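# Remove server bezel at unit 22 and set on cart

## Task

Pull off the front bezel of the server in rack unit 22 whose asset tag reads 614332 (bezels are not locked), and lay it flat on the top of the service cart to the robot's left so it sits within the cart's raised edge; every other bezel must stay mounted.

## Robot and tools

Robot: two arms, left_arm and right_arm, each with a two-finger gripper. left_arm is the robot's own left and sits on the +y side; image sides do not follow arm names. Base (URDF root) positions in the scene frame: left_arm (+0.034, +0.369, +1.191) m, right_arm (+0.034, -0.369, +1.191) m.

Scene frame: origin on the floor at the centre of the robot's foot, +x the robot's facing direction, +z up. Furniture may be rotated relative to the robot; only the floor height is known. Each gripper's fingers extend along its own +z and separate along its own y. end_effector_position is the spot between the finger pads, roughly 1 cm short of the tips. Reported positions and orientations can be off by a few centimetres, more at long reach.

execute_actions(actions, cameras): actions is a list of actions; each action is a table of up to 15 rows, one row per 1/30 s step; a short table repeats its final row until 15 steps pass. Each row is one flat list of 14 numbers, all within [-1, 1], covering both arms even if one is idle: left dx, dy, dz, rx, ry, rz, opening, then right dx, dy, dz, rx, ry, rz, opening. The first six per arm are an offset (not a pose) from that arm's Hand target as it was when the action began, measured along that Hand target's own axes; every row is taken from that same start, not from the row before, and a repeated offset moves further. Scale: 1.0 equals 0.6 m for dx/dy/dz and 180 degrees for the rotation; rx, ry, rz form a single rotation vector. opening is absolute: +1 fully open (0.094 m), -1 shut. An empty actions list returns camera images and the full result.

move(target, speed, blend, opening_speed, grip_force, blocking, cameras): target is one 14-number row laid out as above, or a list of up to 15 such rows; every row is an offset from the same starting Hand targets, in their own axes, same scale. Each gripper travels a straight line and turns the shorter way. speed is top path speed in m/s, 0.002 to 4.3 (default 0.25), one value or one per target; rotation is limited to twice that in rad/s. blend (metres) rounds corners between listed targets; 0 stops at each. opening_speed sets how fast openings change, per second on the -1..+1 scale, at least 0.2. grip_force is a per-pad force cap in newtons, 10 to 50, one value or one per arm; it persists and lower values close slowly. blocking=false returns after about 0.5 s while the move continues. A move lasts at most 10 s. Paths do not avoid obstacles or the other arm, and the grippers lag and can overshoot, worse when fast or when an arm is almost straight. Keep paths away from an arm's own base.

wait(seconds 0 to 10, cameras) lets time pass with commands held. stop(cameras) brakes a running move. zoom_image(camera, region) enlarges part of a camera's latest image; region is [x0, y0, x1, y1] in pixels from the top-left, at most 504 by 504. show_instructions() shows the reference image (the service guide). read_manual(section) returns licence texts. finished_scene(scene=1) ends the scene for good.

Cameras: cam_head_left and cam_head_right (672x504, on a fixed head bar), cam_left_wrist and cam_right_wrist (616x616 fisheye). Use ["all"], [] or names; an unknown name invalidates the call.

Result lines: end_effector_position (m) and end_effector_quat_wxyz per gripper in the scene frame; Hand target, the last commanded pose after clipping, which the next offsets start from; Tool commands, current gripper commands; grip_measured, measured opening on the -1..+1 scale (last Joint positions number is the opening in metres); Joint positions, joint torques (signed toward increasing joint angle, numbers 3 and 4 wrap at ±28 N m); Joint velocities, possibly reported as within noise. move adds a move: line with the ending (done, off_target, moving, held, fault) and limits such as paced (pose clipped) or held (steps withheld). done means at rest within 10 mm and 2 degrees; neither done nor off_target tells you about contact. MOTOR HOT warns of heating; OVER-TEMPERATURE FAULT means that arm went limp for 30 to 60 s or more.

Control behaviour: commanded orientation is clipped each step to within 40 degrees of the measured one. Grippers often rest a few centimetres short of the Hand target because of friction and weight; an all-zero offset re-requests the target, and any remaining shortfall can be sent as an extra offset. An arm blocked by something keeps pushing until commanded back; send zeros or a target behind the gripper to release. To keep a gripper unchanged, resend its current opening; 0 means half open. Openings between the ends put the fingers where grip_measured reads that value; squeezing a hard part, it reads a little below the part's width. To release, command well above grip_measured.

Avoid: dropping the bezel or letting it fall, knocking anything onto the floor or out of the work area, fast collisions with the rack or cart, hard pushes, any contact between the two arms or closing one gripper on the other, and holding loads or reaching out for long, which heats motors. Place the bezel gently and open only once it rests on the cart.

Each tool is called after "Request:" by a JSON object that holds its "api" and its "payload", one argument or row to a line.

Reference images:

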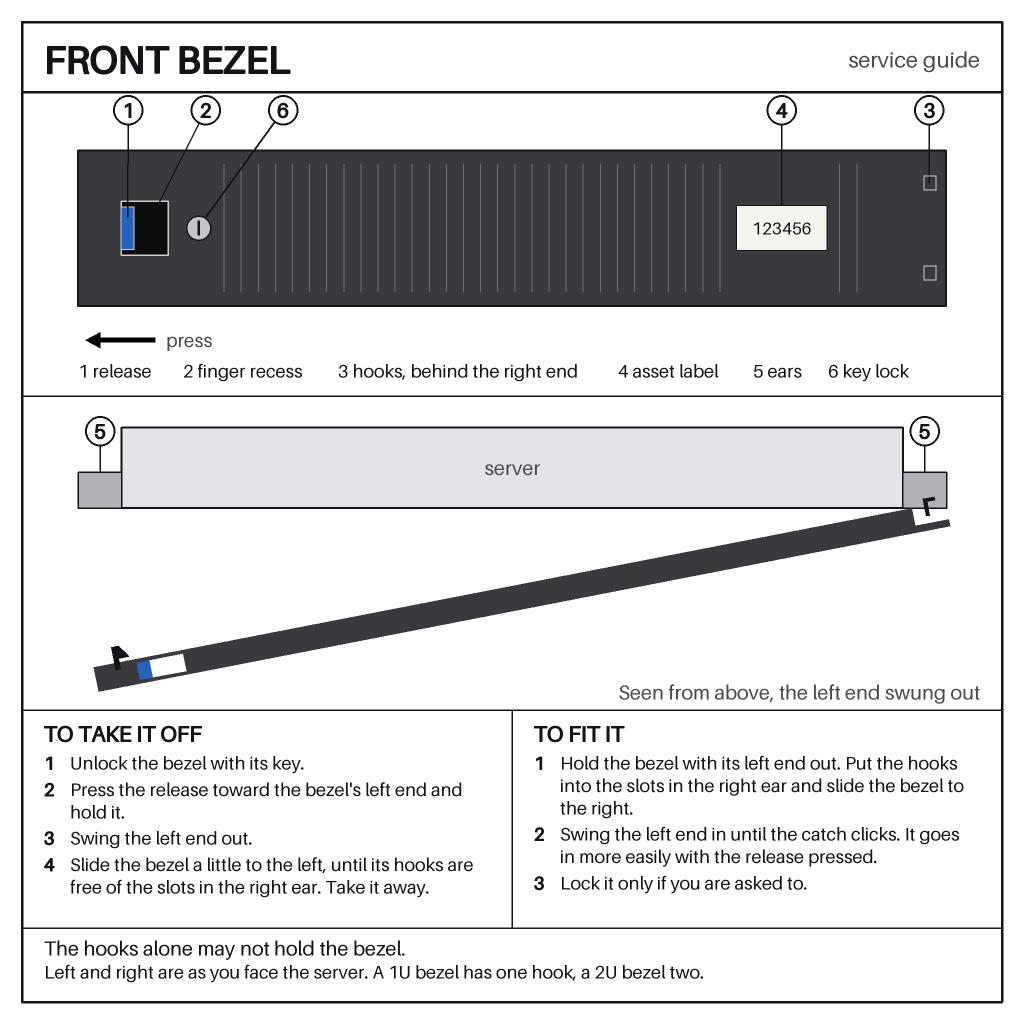

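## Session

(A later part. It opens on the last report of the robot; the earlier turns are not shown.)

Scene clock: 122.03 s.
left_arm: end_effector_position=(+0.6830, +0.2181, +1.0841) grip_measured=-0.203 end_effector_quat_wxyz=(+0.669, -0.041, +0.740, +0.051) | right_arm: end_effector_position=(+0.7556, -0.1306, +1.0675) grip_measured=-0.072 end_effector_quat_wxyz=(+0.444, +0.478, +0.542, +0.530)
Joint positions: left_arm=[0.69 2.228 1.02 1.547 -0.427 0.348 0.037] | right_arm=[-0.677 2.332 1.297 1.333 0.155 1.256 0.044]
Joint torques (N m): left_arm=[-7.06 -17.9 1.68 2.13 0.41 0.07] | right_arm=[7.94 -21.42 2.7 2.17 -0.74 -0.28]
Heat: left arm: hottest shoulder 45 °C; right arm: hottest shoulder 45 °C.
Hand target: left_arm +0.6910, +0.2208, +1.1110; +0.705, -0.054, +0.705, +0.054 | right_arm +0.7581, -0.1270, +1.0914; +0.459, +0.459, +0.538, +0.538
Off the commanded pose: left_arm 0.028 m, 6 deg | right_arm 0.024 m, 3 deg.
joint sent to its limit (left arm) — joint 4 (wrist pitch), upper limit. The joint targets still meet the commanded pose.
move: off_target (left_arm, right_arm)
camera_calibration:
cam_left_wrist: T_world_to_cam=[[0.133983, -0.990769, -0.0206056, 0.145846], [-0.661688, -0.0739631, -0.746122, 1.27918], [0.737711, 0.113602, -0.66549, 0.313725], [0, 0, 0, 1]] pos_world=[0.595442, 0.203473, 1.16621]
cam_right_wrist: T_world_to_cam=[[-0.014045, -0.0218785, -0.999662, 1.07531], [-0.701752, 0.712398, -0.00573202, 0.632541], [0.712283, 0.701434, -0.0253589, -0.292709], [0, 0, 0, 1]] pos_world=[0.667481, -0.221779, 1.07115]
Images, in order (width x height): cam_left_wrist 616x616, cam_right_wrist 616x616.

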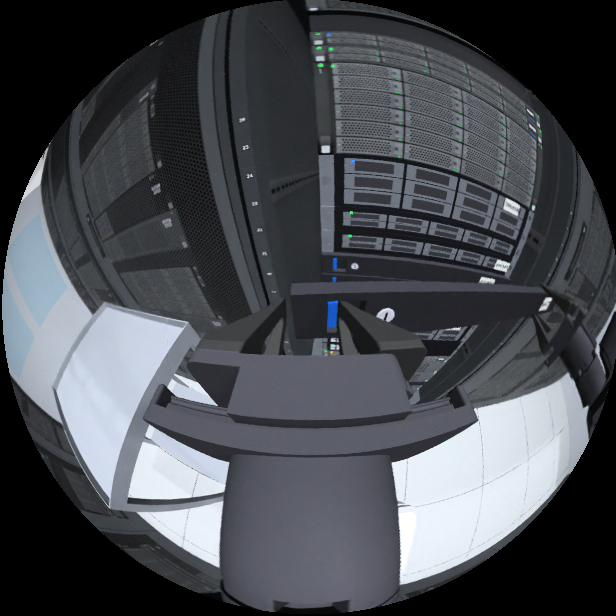

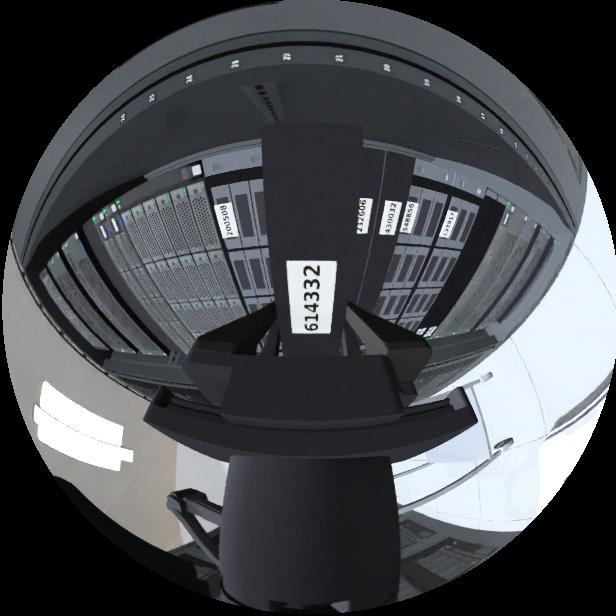

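Request:
{"api": "move", "payload": {
  "target": [0.03,0,-0.06,0,0,0,-0.1,0,0,0,0,0,0,-0.3],
  "cameras": ["cam_left_wrist","cam_right_wrist","cam_head_left"],
  "speed": 0.08
}}

Scene clock: 123.47 s.
left_arm: end_effector_position=(+0.6571, +0.2166, +1.0842) grip_measured=-0.102 end_effector_quat_wxyz=(+0.655, -0.040, +0.753, +0.047) | right_arm: end_effector_position=(+0.7491, -0.1299, +1.0626) grip_measured=-0.072 end_effector_quat_wxyz=(+0.459, +0.456, +0.567, +0.510)
Joint positions: left_arm=[0.672 2.205 0.944 1.561 -0.449 0.335 0.042] | right_arm=[-0.677 2.332 1.281 1.333 0.15 1.179 0.044]
Joint torques (N m): left_arm=[-7.12 -15.68 0.65 1.63 0.1 -0.1] | right_arm=[7.82 -21.3 3.59 2.15 -0.62 0.38]
Heat: left arm: hottest shoulder 45 °C; right arm: hottest shoulder 45 °C.
Hand target: left_arm +0.6553, +0.2151, +1.0929; +0.705, -0.054, +0.705, +0.054 | right_arm +0.7580, -0.1270, +1.0914; +0.459, +0.459, +0.538, +0.538
Off the commanded pose: left_arm 0.009 m, 8 deg | right_arm 0.030 m, 5 deg.
joint sent to its limit (left arm) — joint 4 (wrist pitch), upper limit. The joint targets are off in orientation, not in position.
move: off_target (left_arm, right_arm)
camera_calibration:
cam_left_wrist: T_world_to_cam=[[0.125503, -0.991933, -0.017852, 0.150814], [-0.689728, -0.0743043, -0.720246, 1.25247], [0.713109, 0.102706, -0.693489, 0.382033], [0, 0, 0, 1]] pos_world=[0.572507, 0.203425, 1.16972]
cam_right_wrist: T_world_to_cam=[[-0.0145826, -0.101689, -0.994709, 1.05504], [-0.711539, 0.699983, -0.061128, 0.692052], [0.702496, 0.706883, -0.0825633, -0.21991], [0, 0, 0, 1]] pos_world=[0.662293, -0.221687, 1.07361]
Images, in order (width x height): cam_head_left 672x504, cam_left_wrist 616x616, cam_right_wrist 616x616.

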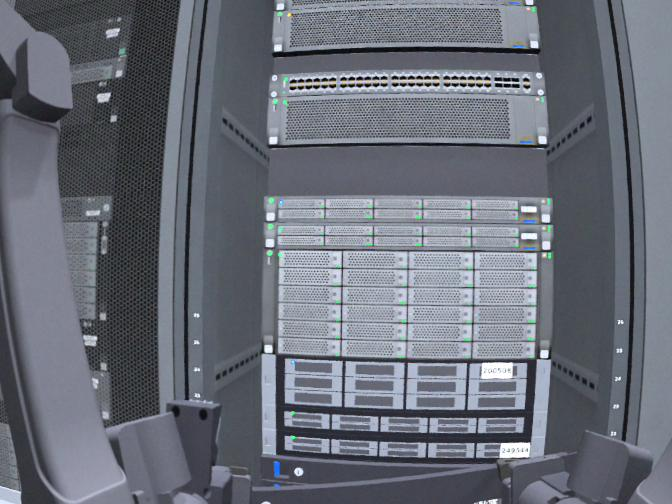

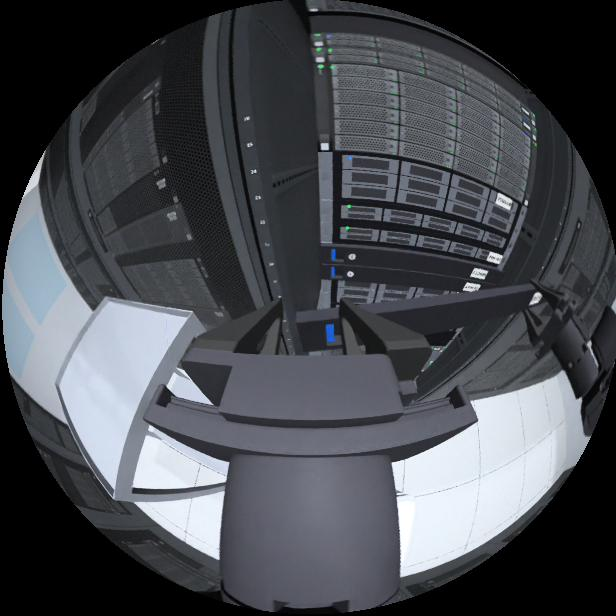

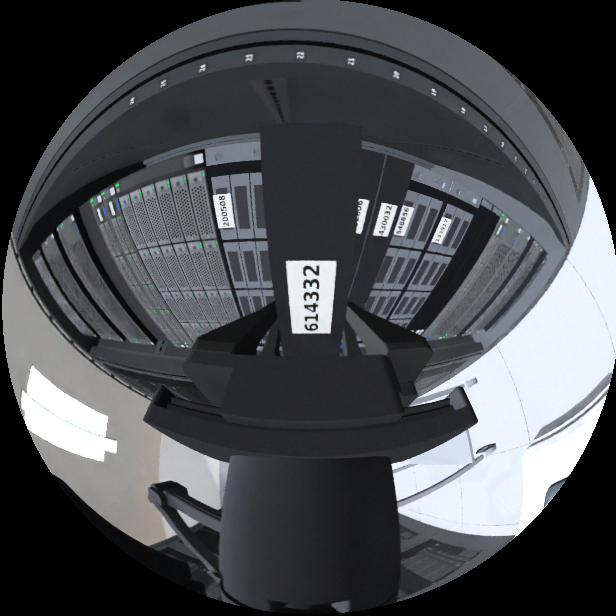

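Request:
{"api": "move", "payload": {
  "target": [
    [0.03,-0.03,-0.08,0,0,0,0.5,0,0,0,0,0,0,-0.3],
    [0.059,-0.3522,-0.0902,-0.015,0.0109,-0.522,0.5,0,0,0,0,0,0,-0.3]
  ],
  "blend": [0.03,0],
  "cameras": ["all"],
  "speed": 0.2
}}

Request:
{"api": "zoom_image", "payload": {
  "camera": "cam_left_wrist",
  "region": [220, 200, 400, 380]
}}

Scene clock: 130.77 s.
left_arm: end_effector_position=(+0.6375, +0.0050, +1.0606) grip_measured=+0.498 end_effector_quat_wxyz=(+0.490, -0.576, +0.479, -0.446) | right_arm: end_effector_position=(+0.7491, -0.1299, +1.0626) grip_measured=-0.072 end_effector_quat_wxyz=(+0.459, +0.456, +0.567, +0.510)
Joint positions: left_arm=[0.346 2.52 1.361 1.561 -0.764 -1.153 0.07] | right_arm=[-0.677 2.332 1.281 1.333 0.15 1.178 0.044]
Joint torques (N m): left_arm=[-10.11 -15.62 3.99 1.32 0.17 0.01] | right_arm=[7.94 -21.3 3.6 2.15 -0.63 0.38]
Heat: left arm: hottest shoulder 44 °C; right arm: hottest shoulder 45 °C.
Hand target: left_arm +0.6340, -0.0021, +1.0578; -0.508, +0.568, -0.451, +0.465 | right_arm +0.7580, -0.1270, +1.0914; +0.459, +0.459, +0.538, +0.538
Off the commanded pose: left_arm 0.008 m, 4 deg | right_arm 0.030 m, 5 deg.
joint sent to its limit (left arm) — joint 4 (wrist pitch), upper limit. The joint targets are off in orientation, not in position.
move: off_target (left_arm, right_arm)
camera_calibration:
cam_left_wrist: T_world_to_cam=[[0.118996, 0.0643216, 0.990809, -1.12815], [-0.461626, -0.879904, 0.112563, 0.181612], [0.879057, -0.470778, -0.0750128, -0.357525], [0, 0, 0, 1]] pos_world=[0.532367, 0.0640507, 1.07052]
cam_right_wrist: T_world_to_cam=[[-0.0144407, -0.10239, -0.994639, 1.05482], [-0.711562, 0.699907, -0.0617191, 0.69269], [0.702475, 0.706856, -0.0829641, -0.219464], [0, 0, 0, 1]] pos_world=[0.662292, -0.221686, 1.07371]

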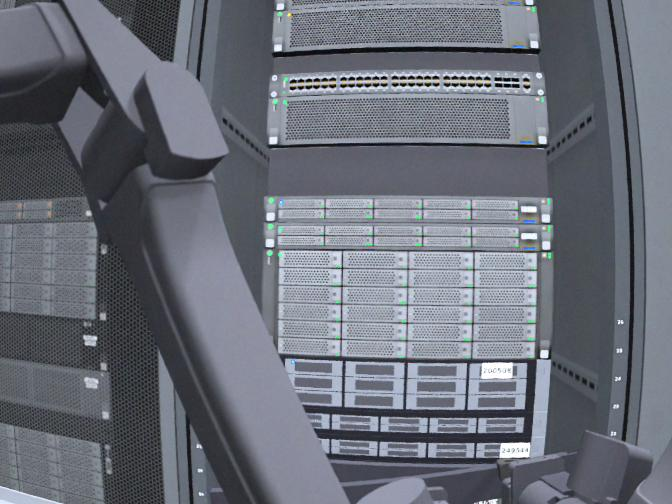

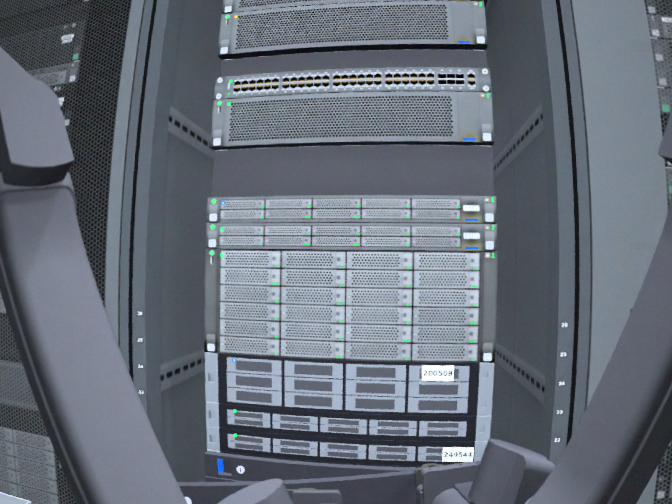

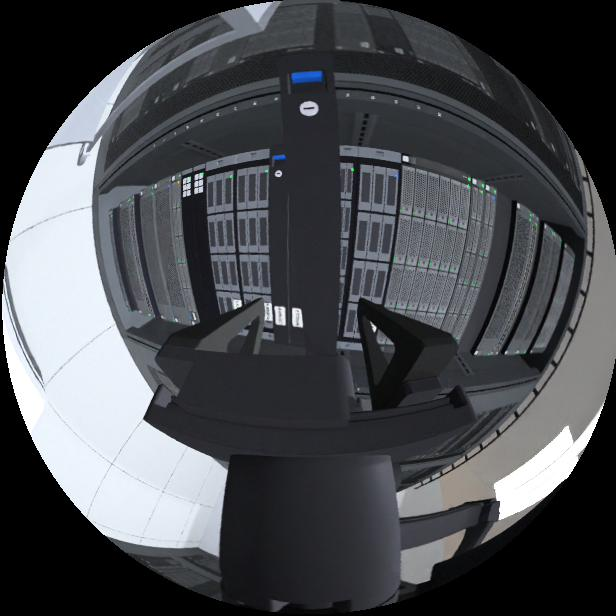

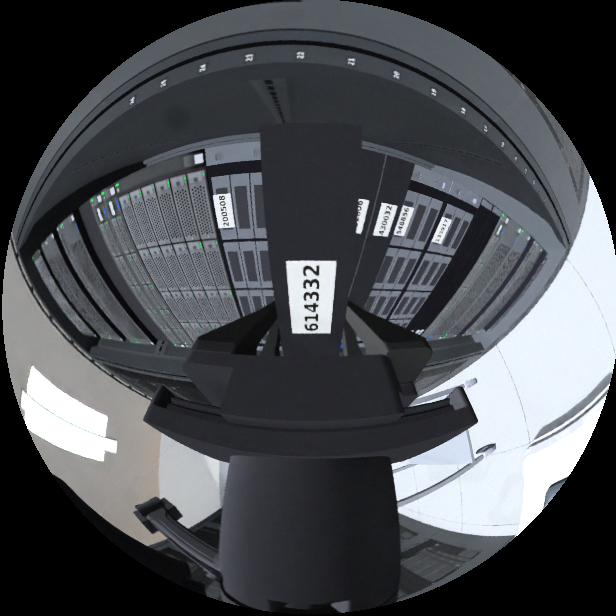

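Scaled by 2.800 from the camera's 616x616 image, which has a finer 880x880 frame.

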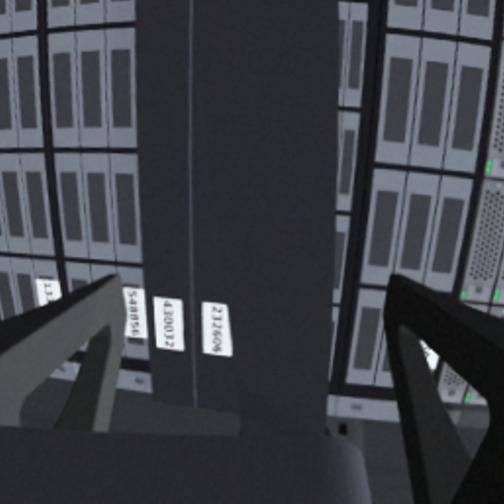

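Request:
{"api": "move", "payload": {
  "target": [0.005,-0.0092,0.09,0,0,0,0.5,0,0,0,0,0,0,-0.3],
  "cameras": ["cam_left_wrist"],
  "speed": 0.1
}}

Request:
{"api": "zoom_image", "payload": {
  "camera": "cam_left_wrist",
  "region": [220, 200, 400, 380]
}}

Scene clock: 133.40 s.
left_arm: end_effector_position=(+0.6834, +0.0039, +1.0732) grip_measured=+0.498 end_effector_quat_wxyz=(+0.505, -0.570, +0.445, -0.472) | right_arm: end_effector_position=(+0.7491, -0.1299, +1.0626) grip_measured=-0.072 end_effector_quat_wxyz=(+0.459, +0.456, +0.567, +0.510)
Joint positions: left_arm=[0.381 2.546 1.492 1.546 -0.71 -1.15 0.07] | right_arm=[-0.677 2.332 1.281 1.333 0.15 1.178 0.044]
Joint torques (N m): left_arm=[-8.76 -16.67 4.83 0.14 0.5 0.17] | right_arm=[7.71 -21.42 3.56 2.14 -0.62 0.38]
Heat: left arm: hottest shoulder 44 °C; right arm: hottest shoulder 46 °C.
Hand target: left_arm +0.6880, +0.0042, +1.0607; -0.508, +0.568, -0.451, +0.465 | right_arm +0.7580, -0.1270, +1.0914; +0.459, +0.459, +0.538, +0.538
Off the commanded pose: left_arm 0.013 m, 1 deg | right_arm 0.030 m, 5 deg.
move: off_target (left_arm, right_arm)
camera_calibration:
cam_left_wrist: T_world_to_cam=[[0.0343162, 0.0975893, 0.994635, -1.09227], [-0.452266, -0.88597, 0.102531, 0.204765], [0.891223, -0.453358, 0.0137332, -0.501038], [0, 0, 0, 1]] pos_world=[0.576627, 0.0608598, 1.0723]
Images, in order (width x height): cam_left_wrist 616x616.

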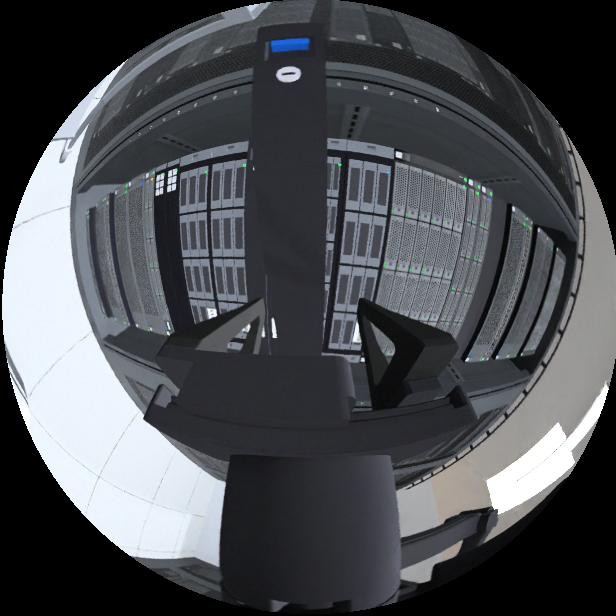

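Scaled by 2.800 from the camera's 616x616 image, which has a finer 880x880 frame.

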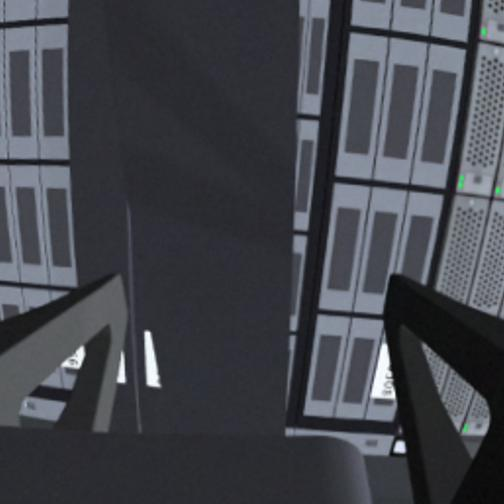

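Request:
{"api": "move", "payload": {
  "target": [0,0.018,0.0,0,0,0,0.5,0,0,0,0,0,0,-0.3],
  "cameras": ["cam_left_wrist"],
  "speed": 0.05
}}

Request:
{"api": "zoom_image", "payload": {
  "camera": "cam_left_wrist",
  "region": [220, 200, 400, 380]
}}

Scene clock: 135.10 s.
left_arm: end_effector_position=(+0.6819, -0.0010, +1.0636) grip_measured=+0.498 end_effector_quat_wxyz=(+0.504, -0.568, +0.447, -0.473) | right_arm: end_effector_position=(+0.7491, -0.1299, +1.0626) grip_measured=-0.072 end_effector_quat_wxyz=(+0.459, +0.456, +0.567, +0.510)
Joint positions: left_arm=[0.381 2.572 1.513 1.546 -0.705 -1.15 0.07] | right_arm=[-0.677 2.332 1.281 1.333 0.15 1.178 0.044]
Joint torques (N m): left_arm=[-8.29 -16.79 4.74 0.25 0.5 0.15] | right_arm=[7.77 -21.3 3.58 2.17 -0.62 0.37]
Heat: left arm: hottest shoulder 43 °C; right arm: hottest shoulder 46 °C.
Hand target: left_arm +0.6876, +0.0033, +1.0500; -0.508, +0.568, -0.451, +0.465 | right_arm +0.7580, -0.1270, +1.0914; +0.459, +0.459, +0.538, +0.538
Off the commanded pose: left_arm 0.015 m, 1 deg | right_arm 0.030 m, 5 deg.
move: off_target (left_arm, right_arm)
camera_calibration:
cam_left_wrist: T_world_to_cam=[[0.0355788, 0.0950052, 0.994841, -1.08335], [-0.457437, -0.883518, 0.100734, 0.206133], [0.88853, -0.458661, 0.0120244, -0.498212], [0, 0, 0, 1]] pos_world=[0.575513, 0.0565358, 1.06299]
Images, in order (width x height): cam_left_wrist 616x616.

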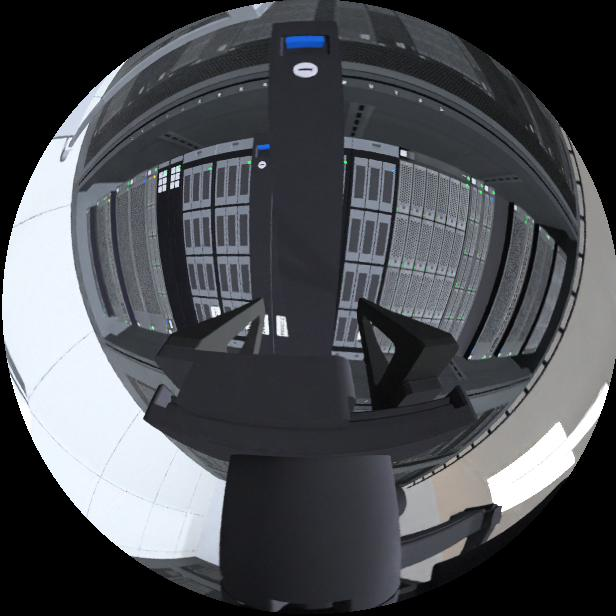

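Scaled by 2.800 from the camera's 616x616 image, which has a finer 880x880 frame.

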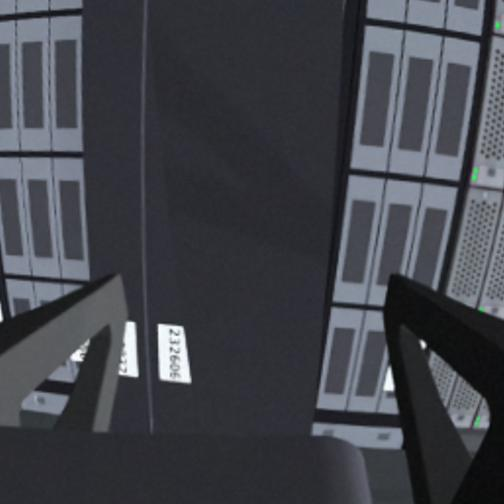

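Request:
{"api": "move", "payload": {
  "target": [0,0,0.067,0,0,0,0.65,0,0,0,0,0,0,-0.3],
  "cameras": ["cam_left_wrist"],
  "speed": 0.06
}}

Request:
{"api": "zoom_image", "payload": {
  "camera": "cam_left_wrist",
  "region": [220, 200, 400, 380]
}}

Scene clock: 136.77 s.
left_arm: end_effector_position=(+0.7215, +0.0062, +1.0630) grip_measured=+0.648 end_effector_quat_wxyz=(+0.508, -0.565, +0.450, -0.469) | right_arm: end_effector_position=(+0.7491, -0.1299, +1.0626) grip_measured=-0.072 end_effector_quat_wxyz=(+0.459, +0.456, +0.567, +0.510)
Joint positions: left_arm=[0.421 2.572 1.595 1.453 -0.671 -1.157 0.077] | right_arm=[-0.677 2.332 1.281 1.333 0.15 1.178 0.044]
Joint torques (N m): left_arm=[-8.53 -17.03 5.44 0.27 0.49 0.05] | right_arm=[7.88 -21.42 3.59 2.17 -0.62 0.38]
Heat: left arm: hottest shoulder 44 °C; right arm: hottest shoulder 46 °C.
Hand target: left_arm +0.7272, +0.0096, +1.0478; -0.508, +0.568, -0.451, +0.465 | right_arm +0.7580, -0.1270, +1.0914; +0.459, +0.459, +0.538, +0.538
Off the commanded pose: left_arm 0.016 m, 1 deg | right_arm 0.030 m, 5 deg.
move: off_target (left_arm, right_arm)
camera_calibration:
cam_left_wrist: T_world_to_cam=[[0.0355021, 0.0804426, 0.996127, -1.08598], [-0.456177, -0.88555, 0.0877711, 0.243583], [0.889181, -0.457526, 0.0052572, -0.523341], [0, 0, 0, 1]] pos_world=[0.615017, 0.0636222, 1.06315]
Images, in order (width x height): cam_left_wrist 616x616.

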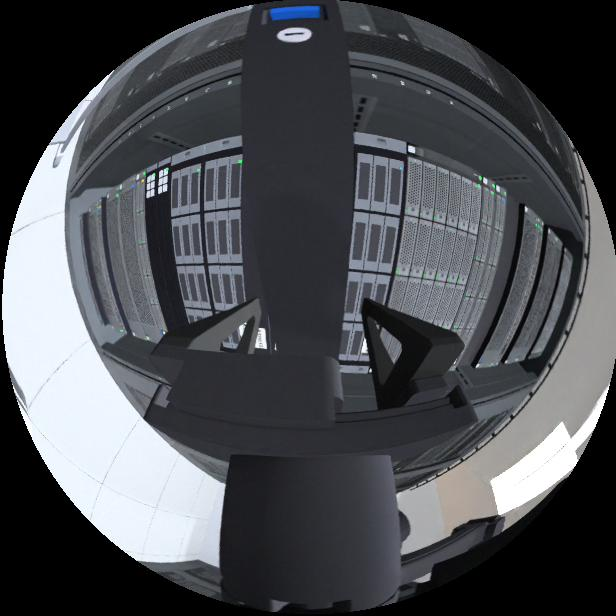

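Scaled by 2.800 from the camera's 616x616 image, which has a finer 880x880 frame.

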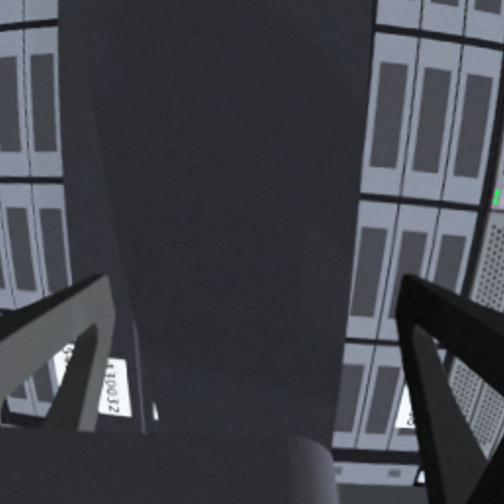

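Request:
{"api": "move", "payload": {
  "target": [0,0.003,0,0,0,0,-0.25,0,0,0,0,0,0,-0.3],
  "cameras": ["all"],
  "speed": 0.06,
  "opening_speed": 0.35
}}

Scene clock: 139.90 s.
left_arm: end_effector_position=(+0.7212, +0.0051, +1.0610) grip_measured=-0.113 end_effector_quat_wxyz=(+0.505, -0.567, +0.447, -0.472) | right_arm: end_effector_position=(+0.7491, -0.1299, +1.0626) grip_measured=-0.072 end_effector_quat_wxyz=(+0.459, +0.456, +0.567, +0.510)
Joint positions: left_arm=[0.421 2.578 1.6 1.453 -0.669 -1.168 0.042] | right_arm=[-0.677 2.332 1.281 1.333 0.15 1.178 0.044]
Joint torques (N m): left_arm=[-8.53 -17.38 5.38 0.18 0.49 0.11] | right_arm=[7.94 -21.25 3.62 2.19 -0.63 0.39]
Heat: left arm: hottest shoulder 44 °C; right arm: hottest shoulder 46 °C.
Hand target: left_arm +0.7272, +0.0095, +1.0462; -0.508, +0.568, -0.451, +0.465 | right_arm +0.7580, -0.1270, +1.0914; +0.459, +0.459, +0.538, +0.538
Off the commanded pose: left_arm 0.017 m, 1 deg | right_arm 0.030 m, 5 deg.
move: off_target (left_arm, right_arm)
camera_calibration:
cam_left_wrist: T_world_to_cam=[[0.0340082, 0.0905251, 0.995313, -1.08209], [-0.457021, -0.884256, 0.0960399, 0.234516], [0.888806, -0.458145, 0.0112999, -0.529738], [0, 0, 0, 1]] pos_world=[0.614813, 0.0626323, 1.06048]
cam_right_wrist: T_world_to_cam=[[-0.0144407, -0.10239, -0.994639, 1.05482], [-0.711562, 0.699907, -0.0617191, 0.69269], [0.702475, 0.706856, -0.0829641, -0.219464], [0, 0, 0, 1]] pos_world=[0.662292, -0.221686, 1.07371]

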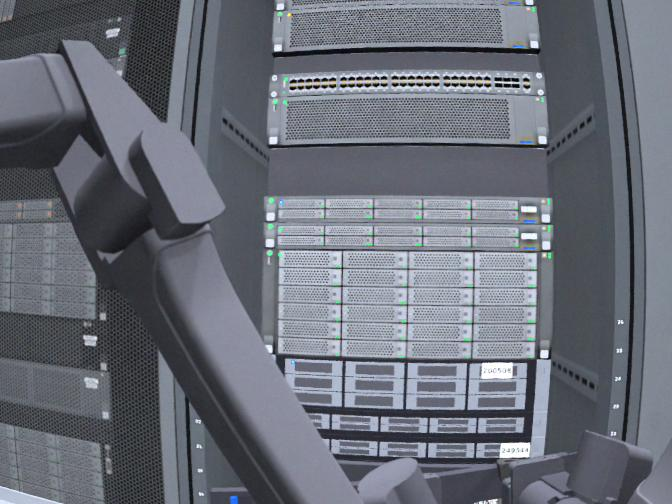

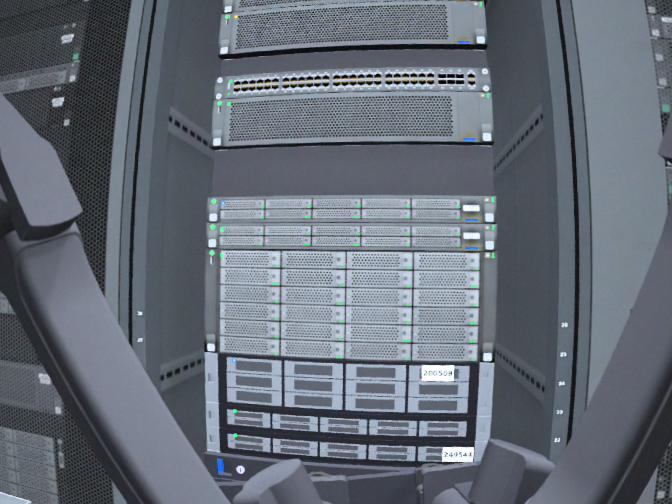

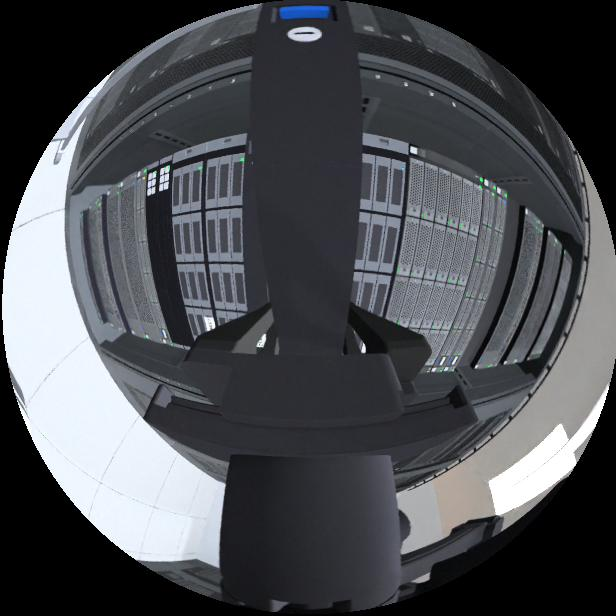

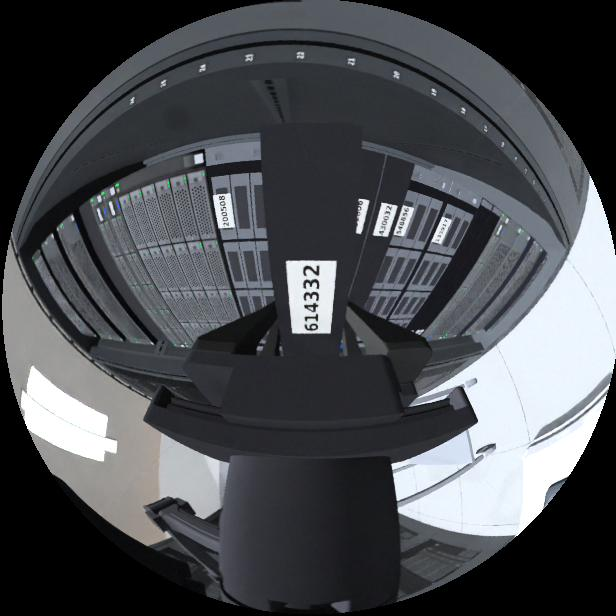

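Request:
{"api": "move", "payload": {
  "target": [0,0,0,0,0,0,-0.35,0,0,0,0,0,0,0.5],
  "cameras": [],
  "speed": 0.06,
  "opening_speed": 0.5
}}

Request:
{"api": "move", "payload": {
  "target": [0,0,0,0,0,0,-0.35,0,0,-0.2,0,0,0,0.5],
  "cameras": ["cam_left_wrist","cam_right_wrist","cam_head_right"],
  "speed": 0.12
}}

Scene clock: 142.13 s.
left_arm: end_effector_position=(+0.7186, +0.0072, +1.0489) grip_measured=-0.113 end_effector_quat_wxyz=(+0.499, -0.573, +0.449, -0.471) | right_arm: end_effector_position=(+0.7489, -0.1288, +1.0630) grip_measured=+0.497 end_effector_quat_wxyz=(+0.450, +0.464, +0.560, +0.518)
Joint positions: left_arm=[0.428 2.591 1.6 1.446 -0.669 -1.191 0.042] | right_arm=[-0.676 2.332 1.281 1.333 0.148 1.21 0.07]
Joint torques (N m): left_arm=[-9 -18.2 5.41 0.38 0.48 0.31] | right_arm=[7.71 -21.25 3.63 2.15 -0.51 0.11]
Heat: left arm: hottest shoulder 43 °C; right arm: hottest shoulder 46 °C.
Hand target: left_arm +0.7272, +0.0095, +1.0461; -0.508, +0.568, -0.451, +0.465 | right_arm +0.7581, -0.1271, +1.0913; +0.459, +0.459, +0.538, +0.538
Off the commanded pose: left_arm 0.009 m, 1 deg | right_arm 0.030 m, 4 deg.
move: off_target (right_arm)
No camera images: "cameras" was empty.

Scene clock: 143.73 s.
left_arm: end_effector_position=(+0.7134, +0.0084, +1.0324) grip_measured=-0.115 end_effector_quat_wxyz=(+0.500, -0.570, +0.463, -0.459) | right_arm: end_effector_position=(+0.6390, -0.1467, +1.0770) grip_measured=+0.497 end_effector_quat_wxyz=(+0.436, +0.468, +0.571, +0.514)
Joint positions: left_arm=[0.434 2.611 1.6 1.438 -0.67 -1.179 0.042] | right_arm=[-0.638 2.258 0.944 1.56 0.179 1.21 0.07]
Joint torques (N m): left_arm=[-9.52 -19.72 5.2 0.75 0.47 0.2] | right_arm=[6.71 -17.49 0.62 2.03 -0.21 0.1]
Heat: left arm: hottest shoulder 43 °C; right arm: hottest shoulder 46 °C.
Hand target: left_arm +0.7272, +0.0094, +1.0462; -0.508, +0.568, -0.451, +0.465 | right_arm +0.6395, -0.1458, +1.0913; +0.459, +0.459, +0.538, +0.538
Off the commanded pose: left_arm 0.020 m, 2 deg | right_arm 0.014 m, 5 deg.
joint sent to its limit (right arm) — joint 4 (wrist pitch), upper limit. The joint targets are off in orientation, not in position.
move: off_target (left_arm, right_arm)
camera_calibration:
cam_left_wrist: T_world_to_cam=[[0.0734978, 0.0737205, 0.994567, -1.08081], [-0.458705, -0.883017, 0.0993501, 0.234288], [0.885544, -0.463515, -0.0310839, -0.474779], [0, 0, 0, 1]] pos_world=[0.607344, 0.0664905, 1.0369]
cam_right_wrist: T_world_to_cam=[[-0.0502741, -0.0720834, -0.996131, 1.09477], [-0.725212, 0.688399, -0.0132139, 0.581727], [0.686688, 0.721742, -0.0868844, -0.112634], [0, 0, 0, 1]] pos_world=[0.554258, -0.240253, 1.08843]
Images, in order (width x height): cam_head_right 672x504, cam_left_wrist 616x616, cam_right_wrist 616x616.

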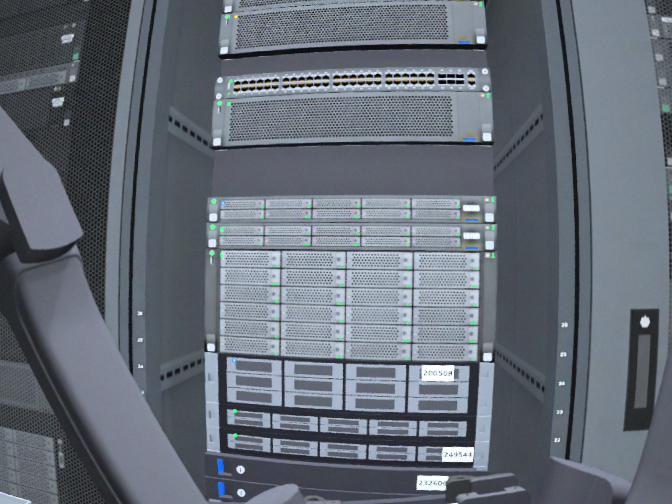

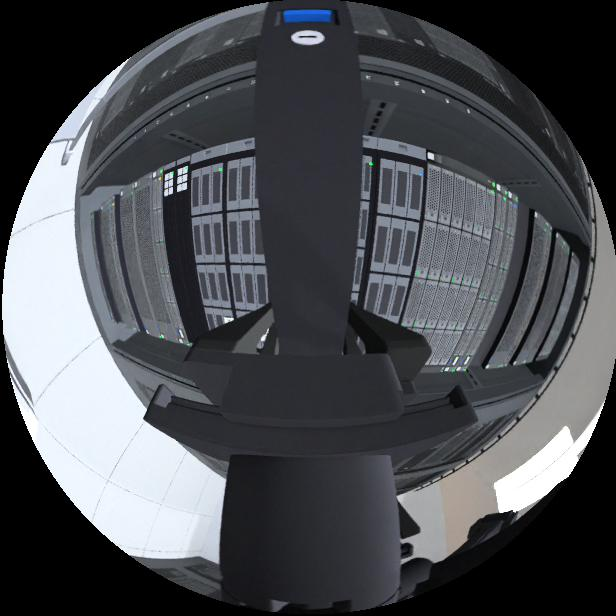

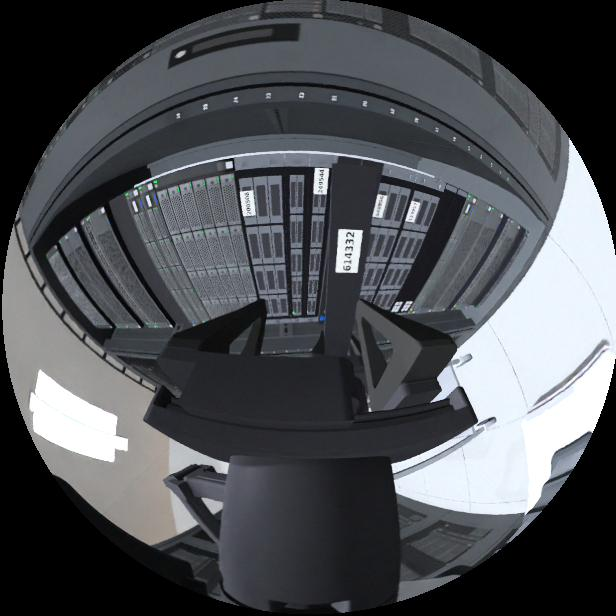

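Request:
{"api": "move", "payload": {
  "target": [0,0,0,0,0,0,-0.35,-0.395,-0.067,-0.214,0,0,0,0.5],
  "cameras": [],
  "speed": 0.3
}}

Request:
{"api": "move", "payload": {
  "target": [
    [-0.132,-0.191,-0.166,-0.169,0.0075,0.0204,-0.35,0,0,0,0,0,0,0.5],
    [-0.685,-0.2895,-0.2815,-0.484,0.0214,0.0582,-0.35,0,0,0,0,0,0,0.5]
  ],
  "blend": [0.05,0],
  "cameras": ["all"],
  "speed": 0.18
}}

Scene clock: 147.50 s.
left_arm: end_effector_position=(+0.7134, +0.0084, +1.0324) grip_measured=-0.115 end_effector_quat_wxyz=(+0.500, -0.570, +0.463, -0.459) | right_arm: end_effector_position=(+0.5497, -0.3957, +1.0413) grip_measured=+0.497 end_effector_quat_wxyz=(+0.370, +0.486, +0.625, +0.486)
Joint positions: left_arm=[0.434 2.611 1.6 1.438 -0.67 -1.179 0.042] | right_arm=[-1.232 2.087 0.594 1.56 -0.432 1.294 0.07]
Joint torques (N m): left_arm=[-9.41 -19.66 5.19 0.75 0.47 0.2] | right_arm=[1.79 -14.86 -2.26 2.04 -0.47 0.12]
Heat: left arm: hottest shoulder 43 °C; right arm: hottest shoulder 46 °C.
Hand target: left_arm +0.7272, +0.0094, +1.0462; -0.508, +0.568, -0.451, +0.465 | right_arm +0.5498, -0.3999, +1.0511; +0.459, +0.459, +0.538, +0.538
Off the commanded pose: left_arm 0.020 m, 2 deg | right_arm 0.011 m, 16 deg.
joint sent to its limit (right arm) — joint 4 (wrist pitch), upper limit. The joint targets are off in orientation, not in position.
move: off_target (left_arm, right_arm)
No camera images: "cameras" was empty.

Scene clock: 152.57 s.
left_arm: end_effector_position=(+0.4751, +0.3942, +1.1764) grip_measured=-0.116 end_effector_quat_wxyz=(+0.019, +0.703, -0.710, -0.022) | right_arm: end_effector_position=(+0.5497, -0.3956, +1.0413) grip_measured=+0.497 end_effector_quat_wxyz=(+0.370, +0.486, +0.625, +0.486)
Joint positions: left_arm=[0.942 1.278 0.94 -0.924 -0.257 -1.613 0.042] | right_arm=[-1.232 2.087 0.594 1.56 -0.433 1.294 0.07]
Joint torques (N m): left_arm=[-2.32 -12.92 9.06 -1.09 0.02 0.06] | right_arm=[1.9 -14.86 -2.21 2.07 -0.46 0.11]
Heat: left arm: hottest shoulder 43 °C; right arm: hottest shoulder 46 °C.
Hand target: left_arm +0.5010, +0.4008, +1.1990; +0.000, +0.707, -0.707, +0.000 | right_arm +0.5498, -0.3999, +1.0511; +0.459, +0.459, +0.538, +0.538
Off the commanded pose: left_arm 0.035 m, 3 deg | right_arm 0.011 m, 16 deg.
joint sent to its limit (right arm) — joint 4 (wrist pitch), upper limit. The joint targets are off in orientation, not in position.
move: off_target (left_arm, right_arm)
camera_calibration:
cam_left_wrist: T_world_to_cam=[[0.998018, -0.00830724, -0.0623795, -0.398516], [0.029777, -0.81092, 0.584398, -0.379687], [-0.0554395, -0.585098, -0.809066, 1.32975], [0, 0, 0, 1]] pos_world=[0.482753, 0.466826, 1.27288]
cam_right_wrist: T_world_to_cam=[[-0.210751, -0.0898105, -0.973405, 1.09435], [-0.765836, 0.634018, 0.107313, 0.563125], [0.607519, 0.768085, -0.2024, 0.307352], [0, 0, 0, 1]] pos_world=[0.475174, -0.49482, 1.06702]

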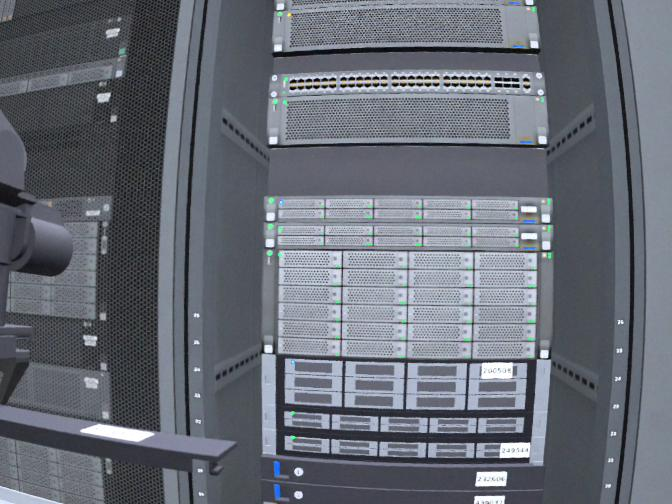

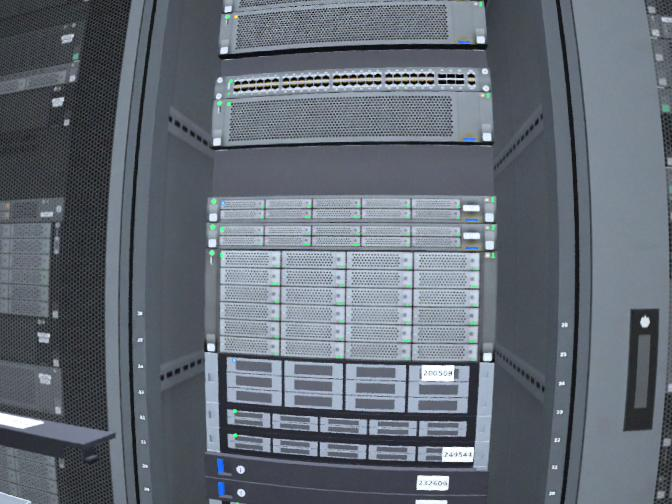

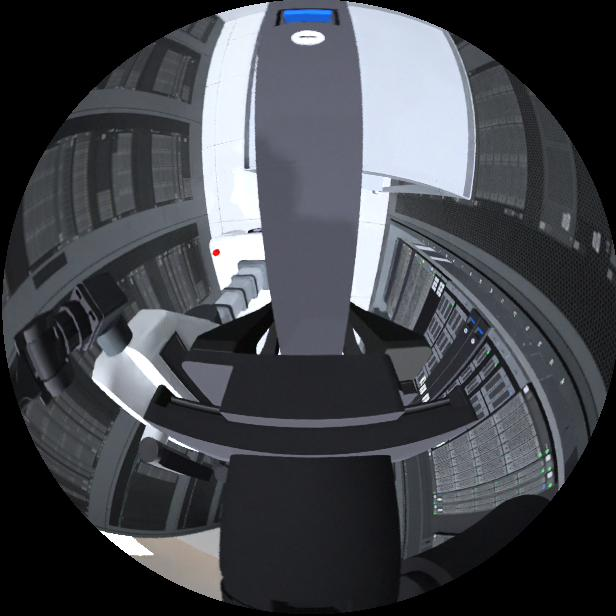

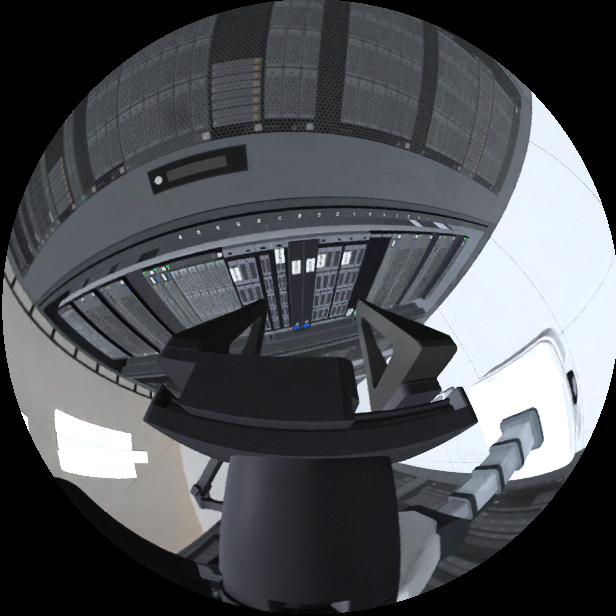

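Request:
{"api": "move", "payload": {
  "target": [-0.733,0,0.08,0,0,0,-0.35,0,0,0,0,0,0,0.5],
  "cameras": ["cam_left_wrist"],
  "speed": 0.18
}}

Scene clock: 156.30 s.
left_arm: end_effector_position=(+0.4829, +0.8231, +1.1321) grip_measured=-0.116 end_effector_quat_wxyz=(+0.023, +0.712, -0.702, +0.000) | right_arm: end_effector_position=(+0.5497, -0.3956, +1.0413) grip_measured=+0.497 end_effector_quat_wxyz=(+0.370, +0.486, +0.625, +0.486)
Joint positions: left_arm=[1.869 1.69 1.543 -1.042 0.126 -0.764 0.042] | right_arm=[-1.232 2.087 0.594 1.56 -0.433 1.294 0.07]
Joint torques (N m): left_arm=[2.73 -18.96 10.26 -0.99 0.05 0.09] | right_arm=[1.79 -14.92 -2.28 2.04 -0.46 0.11]
Heat: left arm: hottest shoulder 43 °C; right arm: hottest shoulder 47 °C.
Hand target: left_arm +0.5006, +0.8406, +1.1509; +0.000, +0.707, -0.707, +0.000 | right_arm +0.5498, -0.3999, +1.0511; +0.459, +0.459, +0.538, +0.538
Off the commanded pose: left_arm 0.031 m, 3 deg | right_arm 0.011 m, 16 deg.
joint sent to its limit (right arm) — joint 4 (wrist pitch), upper limit. The joint targets are off in orientation, not in position.
move: off_target (left_arm, right_arm)
camera_calibration:
cam_left_wrist: T_world_to_cam=[[0.999207, 0.0137726, -0.0373502, -0.452608], [0.0338092, -0.788917, 0.613569, -0.0593267], [-0.0210158, -0.614346, -0.788757, 1.52978], [0, 0, 0, 1]] pos_world=[0.486404, 0.899243, 1.22612]
Images, in order (width x height): cam_left_wrist 616x616.

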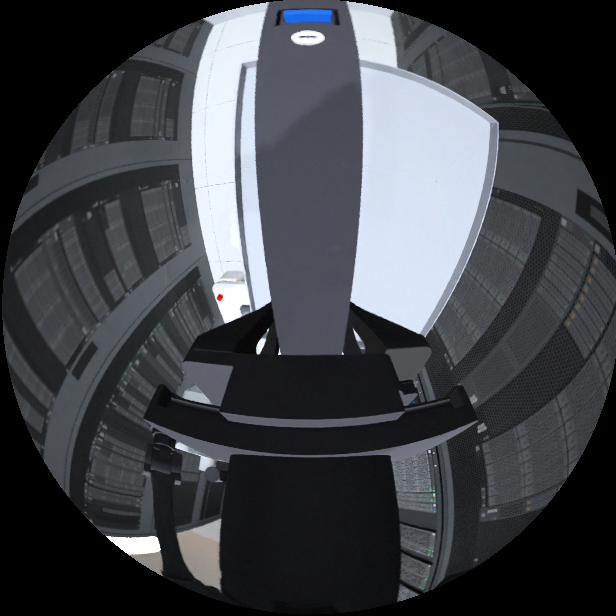

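Request:
{"api": "move", "payload": {
  "target": [-0.075,-0.005,0.31,0,0,0,-0.35,0,0,0,0,0,0,0.5],
  "cameras": ["cam_left_wrist"],
  "speed": 0.12
}}

Request:
{"api": "zoom_image", "payload": {
  "camera": "cam_left_wrist",
  "region": [200, 0, 540, 340]
}}

Scene clock: 159.73 s.
left_arm: end_effector_position=(+0.4860, +0.8598, +0.9490) grip_measured=-0.116 end_effector_quat_wxyz=(+0.032, +0.710, -0.704, +0.001) | right_arm: end_effector_position=(+0.5497, -0.3956, +1.0413) grip_measured=+0.497 end_effector_quat_wxyz=(+0.370, +0.486, +0.625, +0.486)
Joint positions: left_arm=[1.869 2.075 1.697 -0.829 0.128 -0.756 0.042] | right_arm=[-1.232 2.087 0.594 1.56 -0.433 1.294 0.07]
Joint torques (N m): left_arm=[3.9 -21.25 8.36 -0.24 0.08 0.08] | right_arm=[1.79 -14.92 -2.24 2.07 -0.47 0.11]
Heat: left arm: hottest shoulder 43 °C; right arm: hottest shoulder 47 °C.
Hand target: left_arm +0.5037, +0.8856, +0.9650; +0.000, +0.707, -0.707, +0.000 | right_arm +0.5498, -0.3999, +1.0511; +0.459, +0.459, +0.538, +0.538
Off the commanded pose: left_arm 0.035 m, 4 deg | right_arm 0.011 m, 16 deg.
joint sent to its limit (right arm) — joint 4 (wrist pitch), upper limit. The joint targets are off in orientation, not in position.
move: off_target (left_arm, right_arm)
camera_calibration:
cam_left_wrist: T_world_to_cam=[[0.998812, 0.00836154, -0.0480011, -0.448102], [0.0365649, -0.779754, 0.625017, 0.0617323], [-0.032203, -0.62603, -0.779134, 1.41433], [0, 0, 0, 1]] pos_world=[0.490858, 0.937293, 1.04186]
Images, in order (width x height): cam_left_wrist 616x616.

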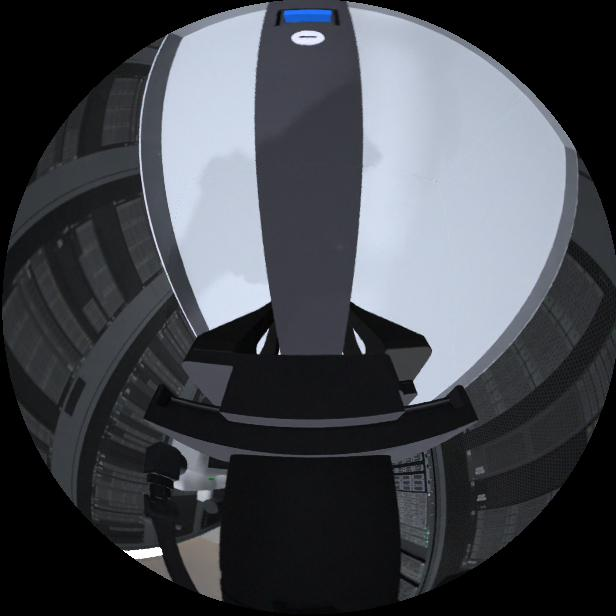

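Scaled by 1.482 from the camera's 616x616 image, which has a finer 880x880 frame.

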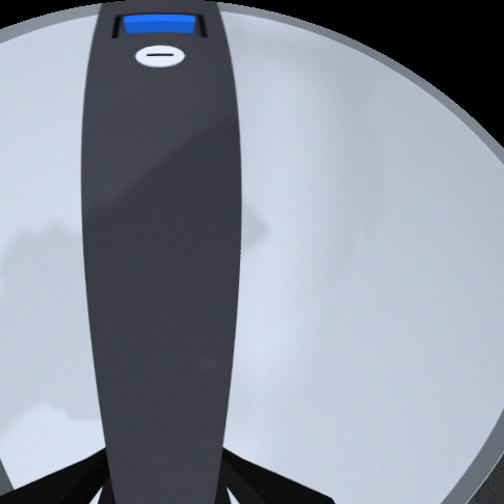

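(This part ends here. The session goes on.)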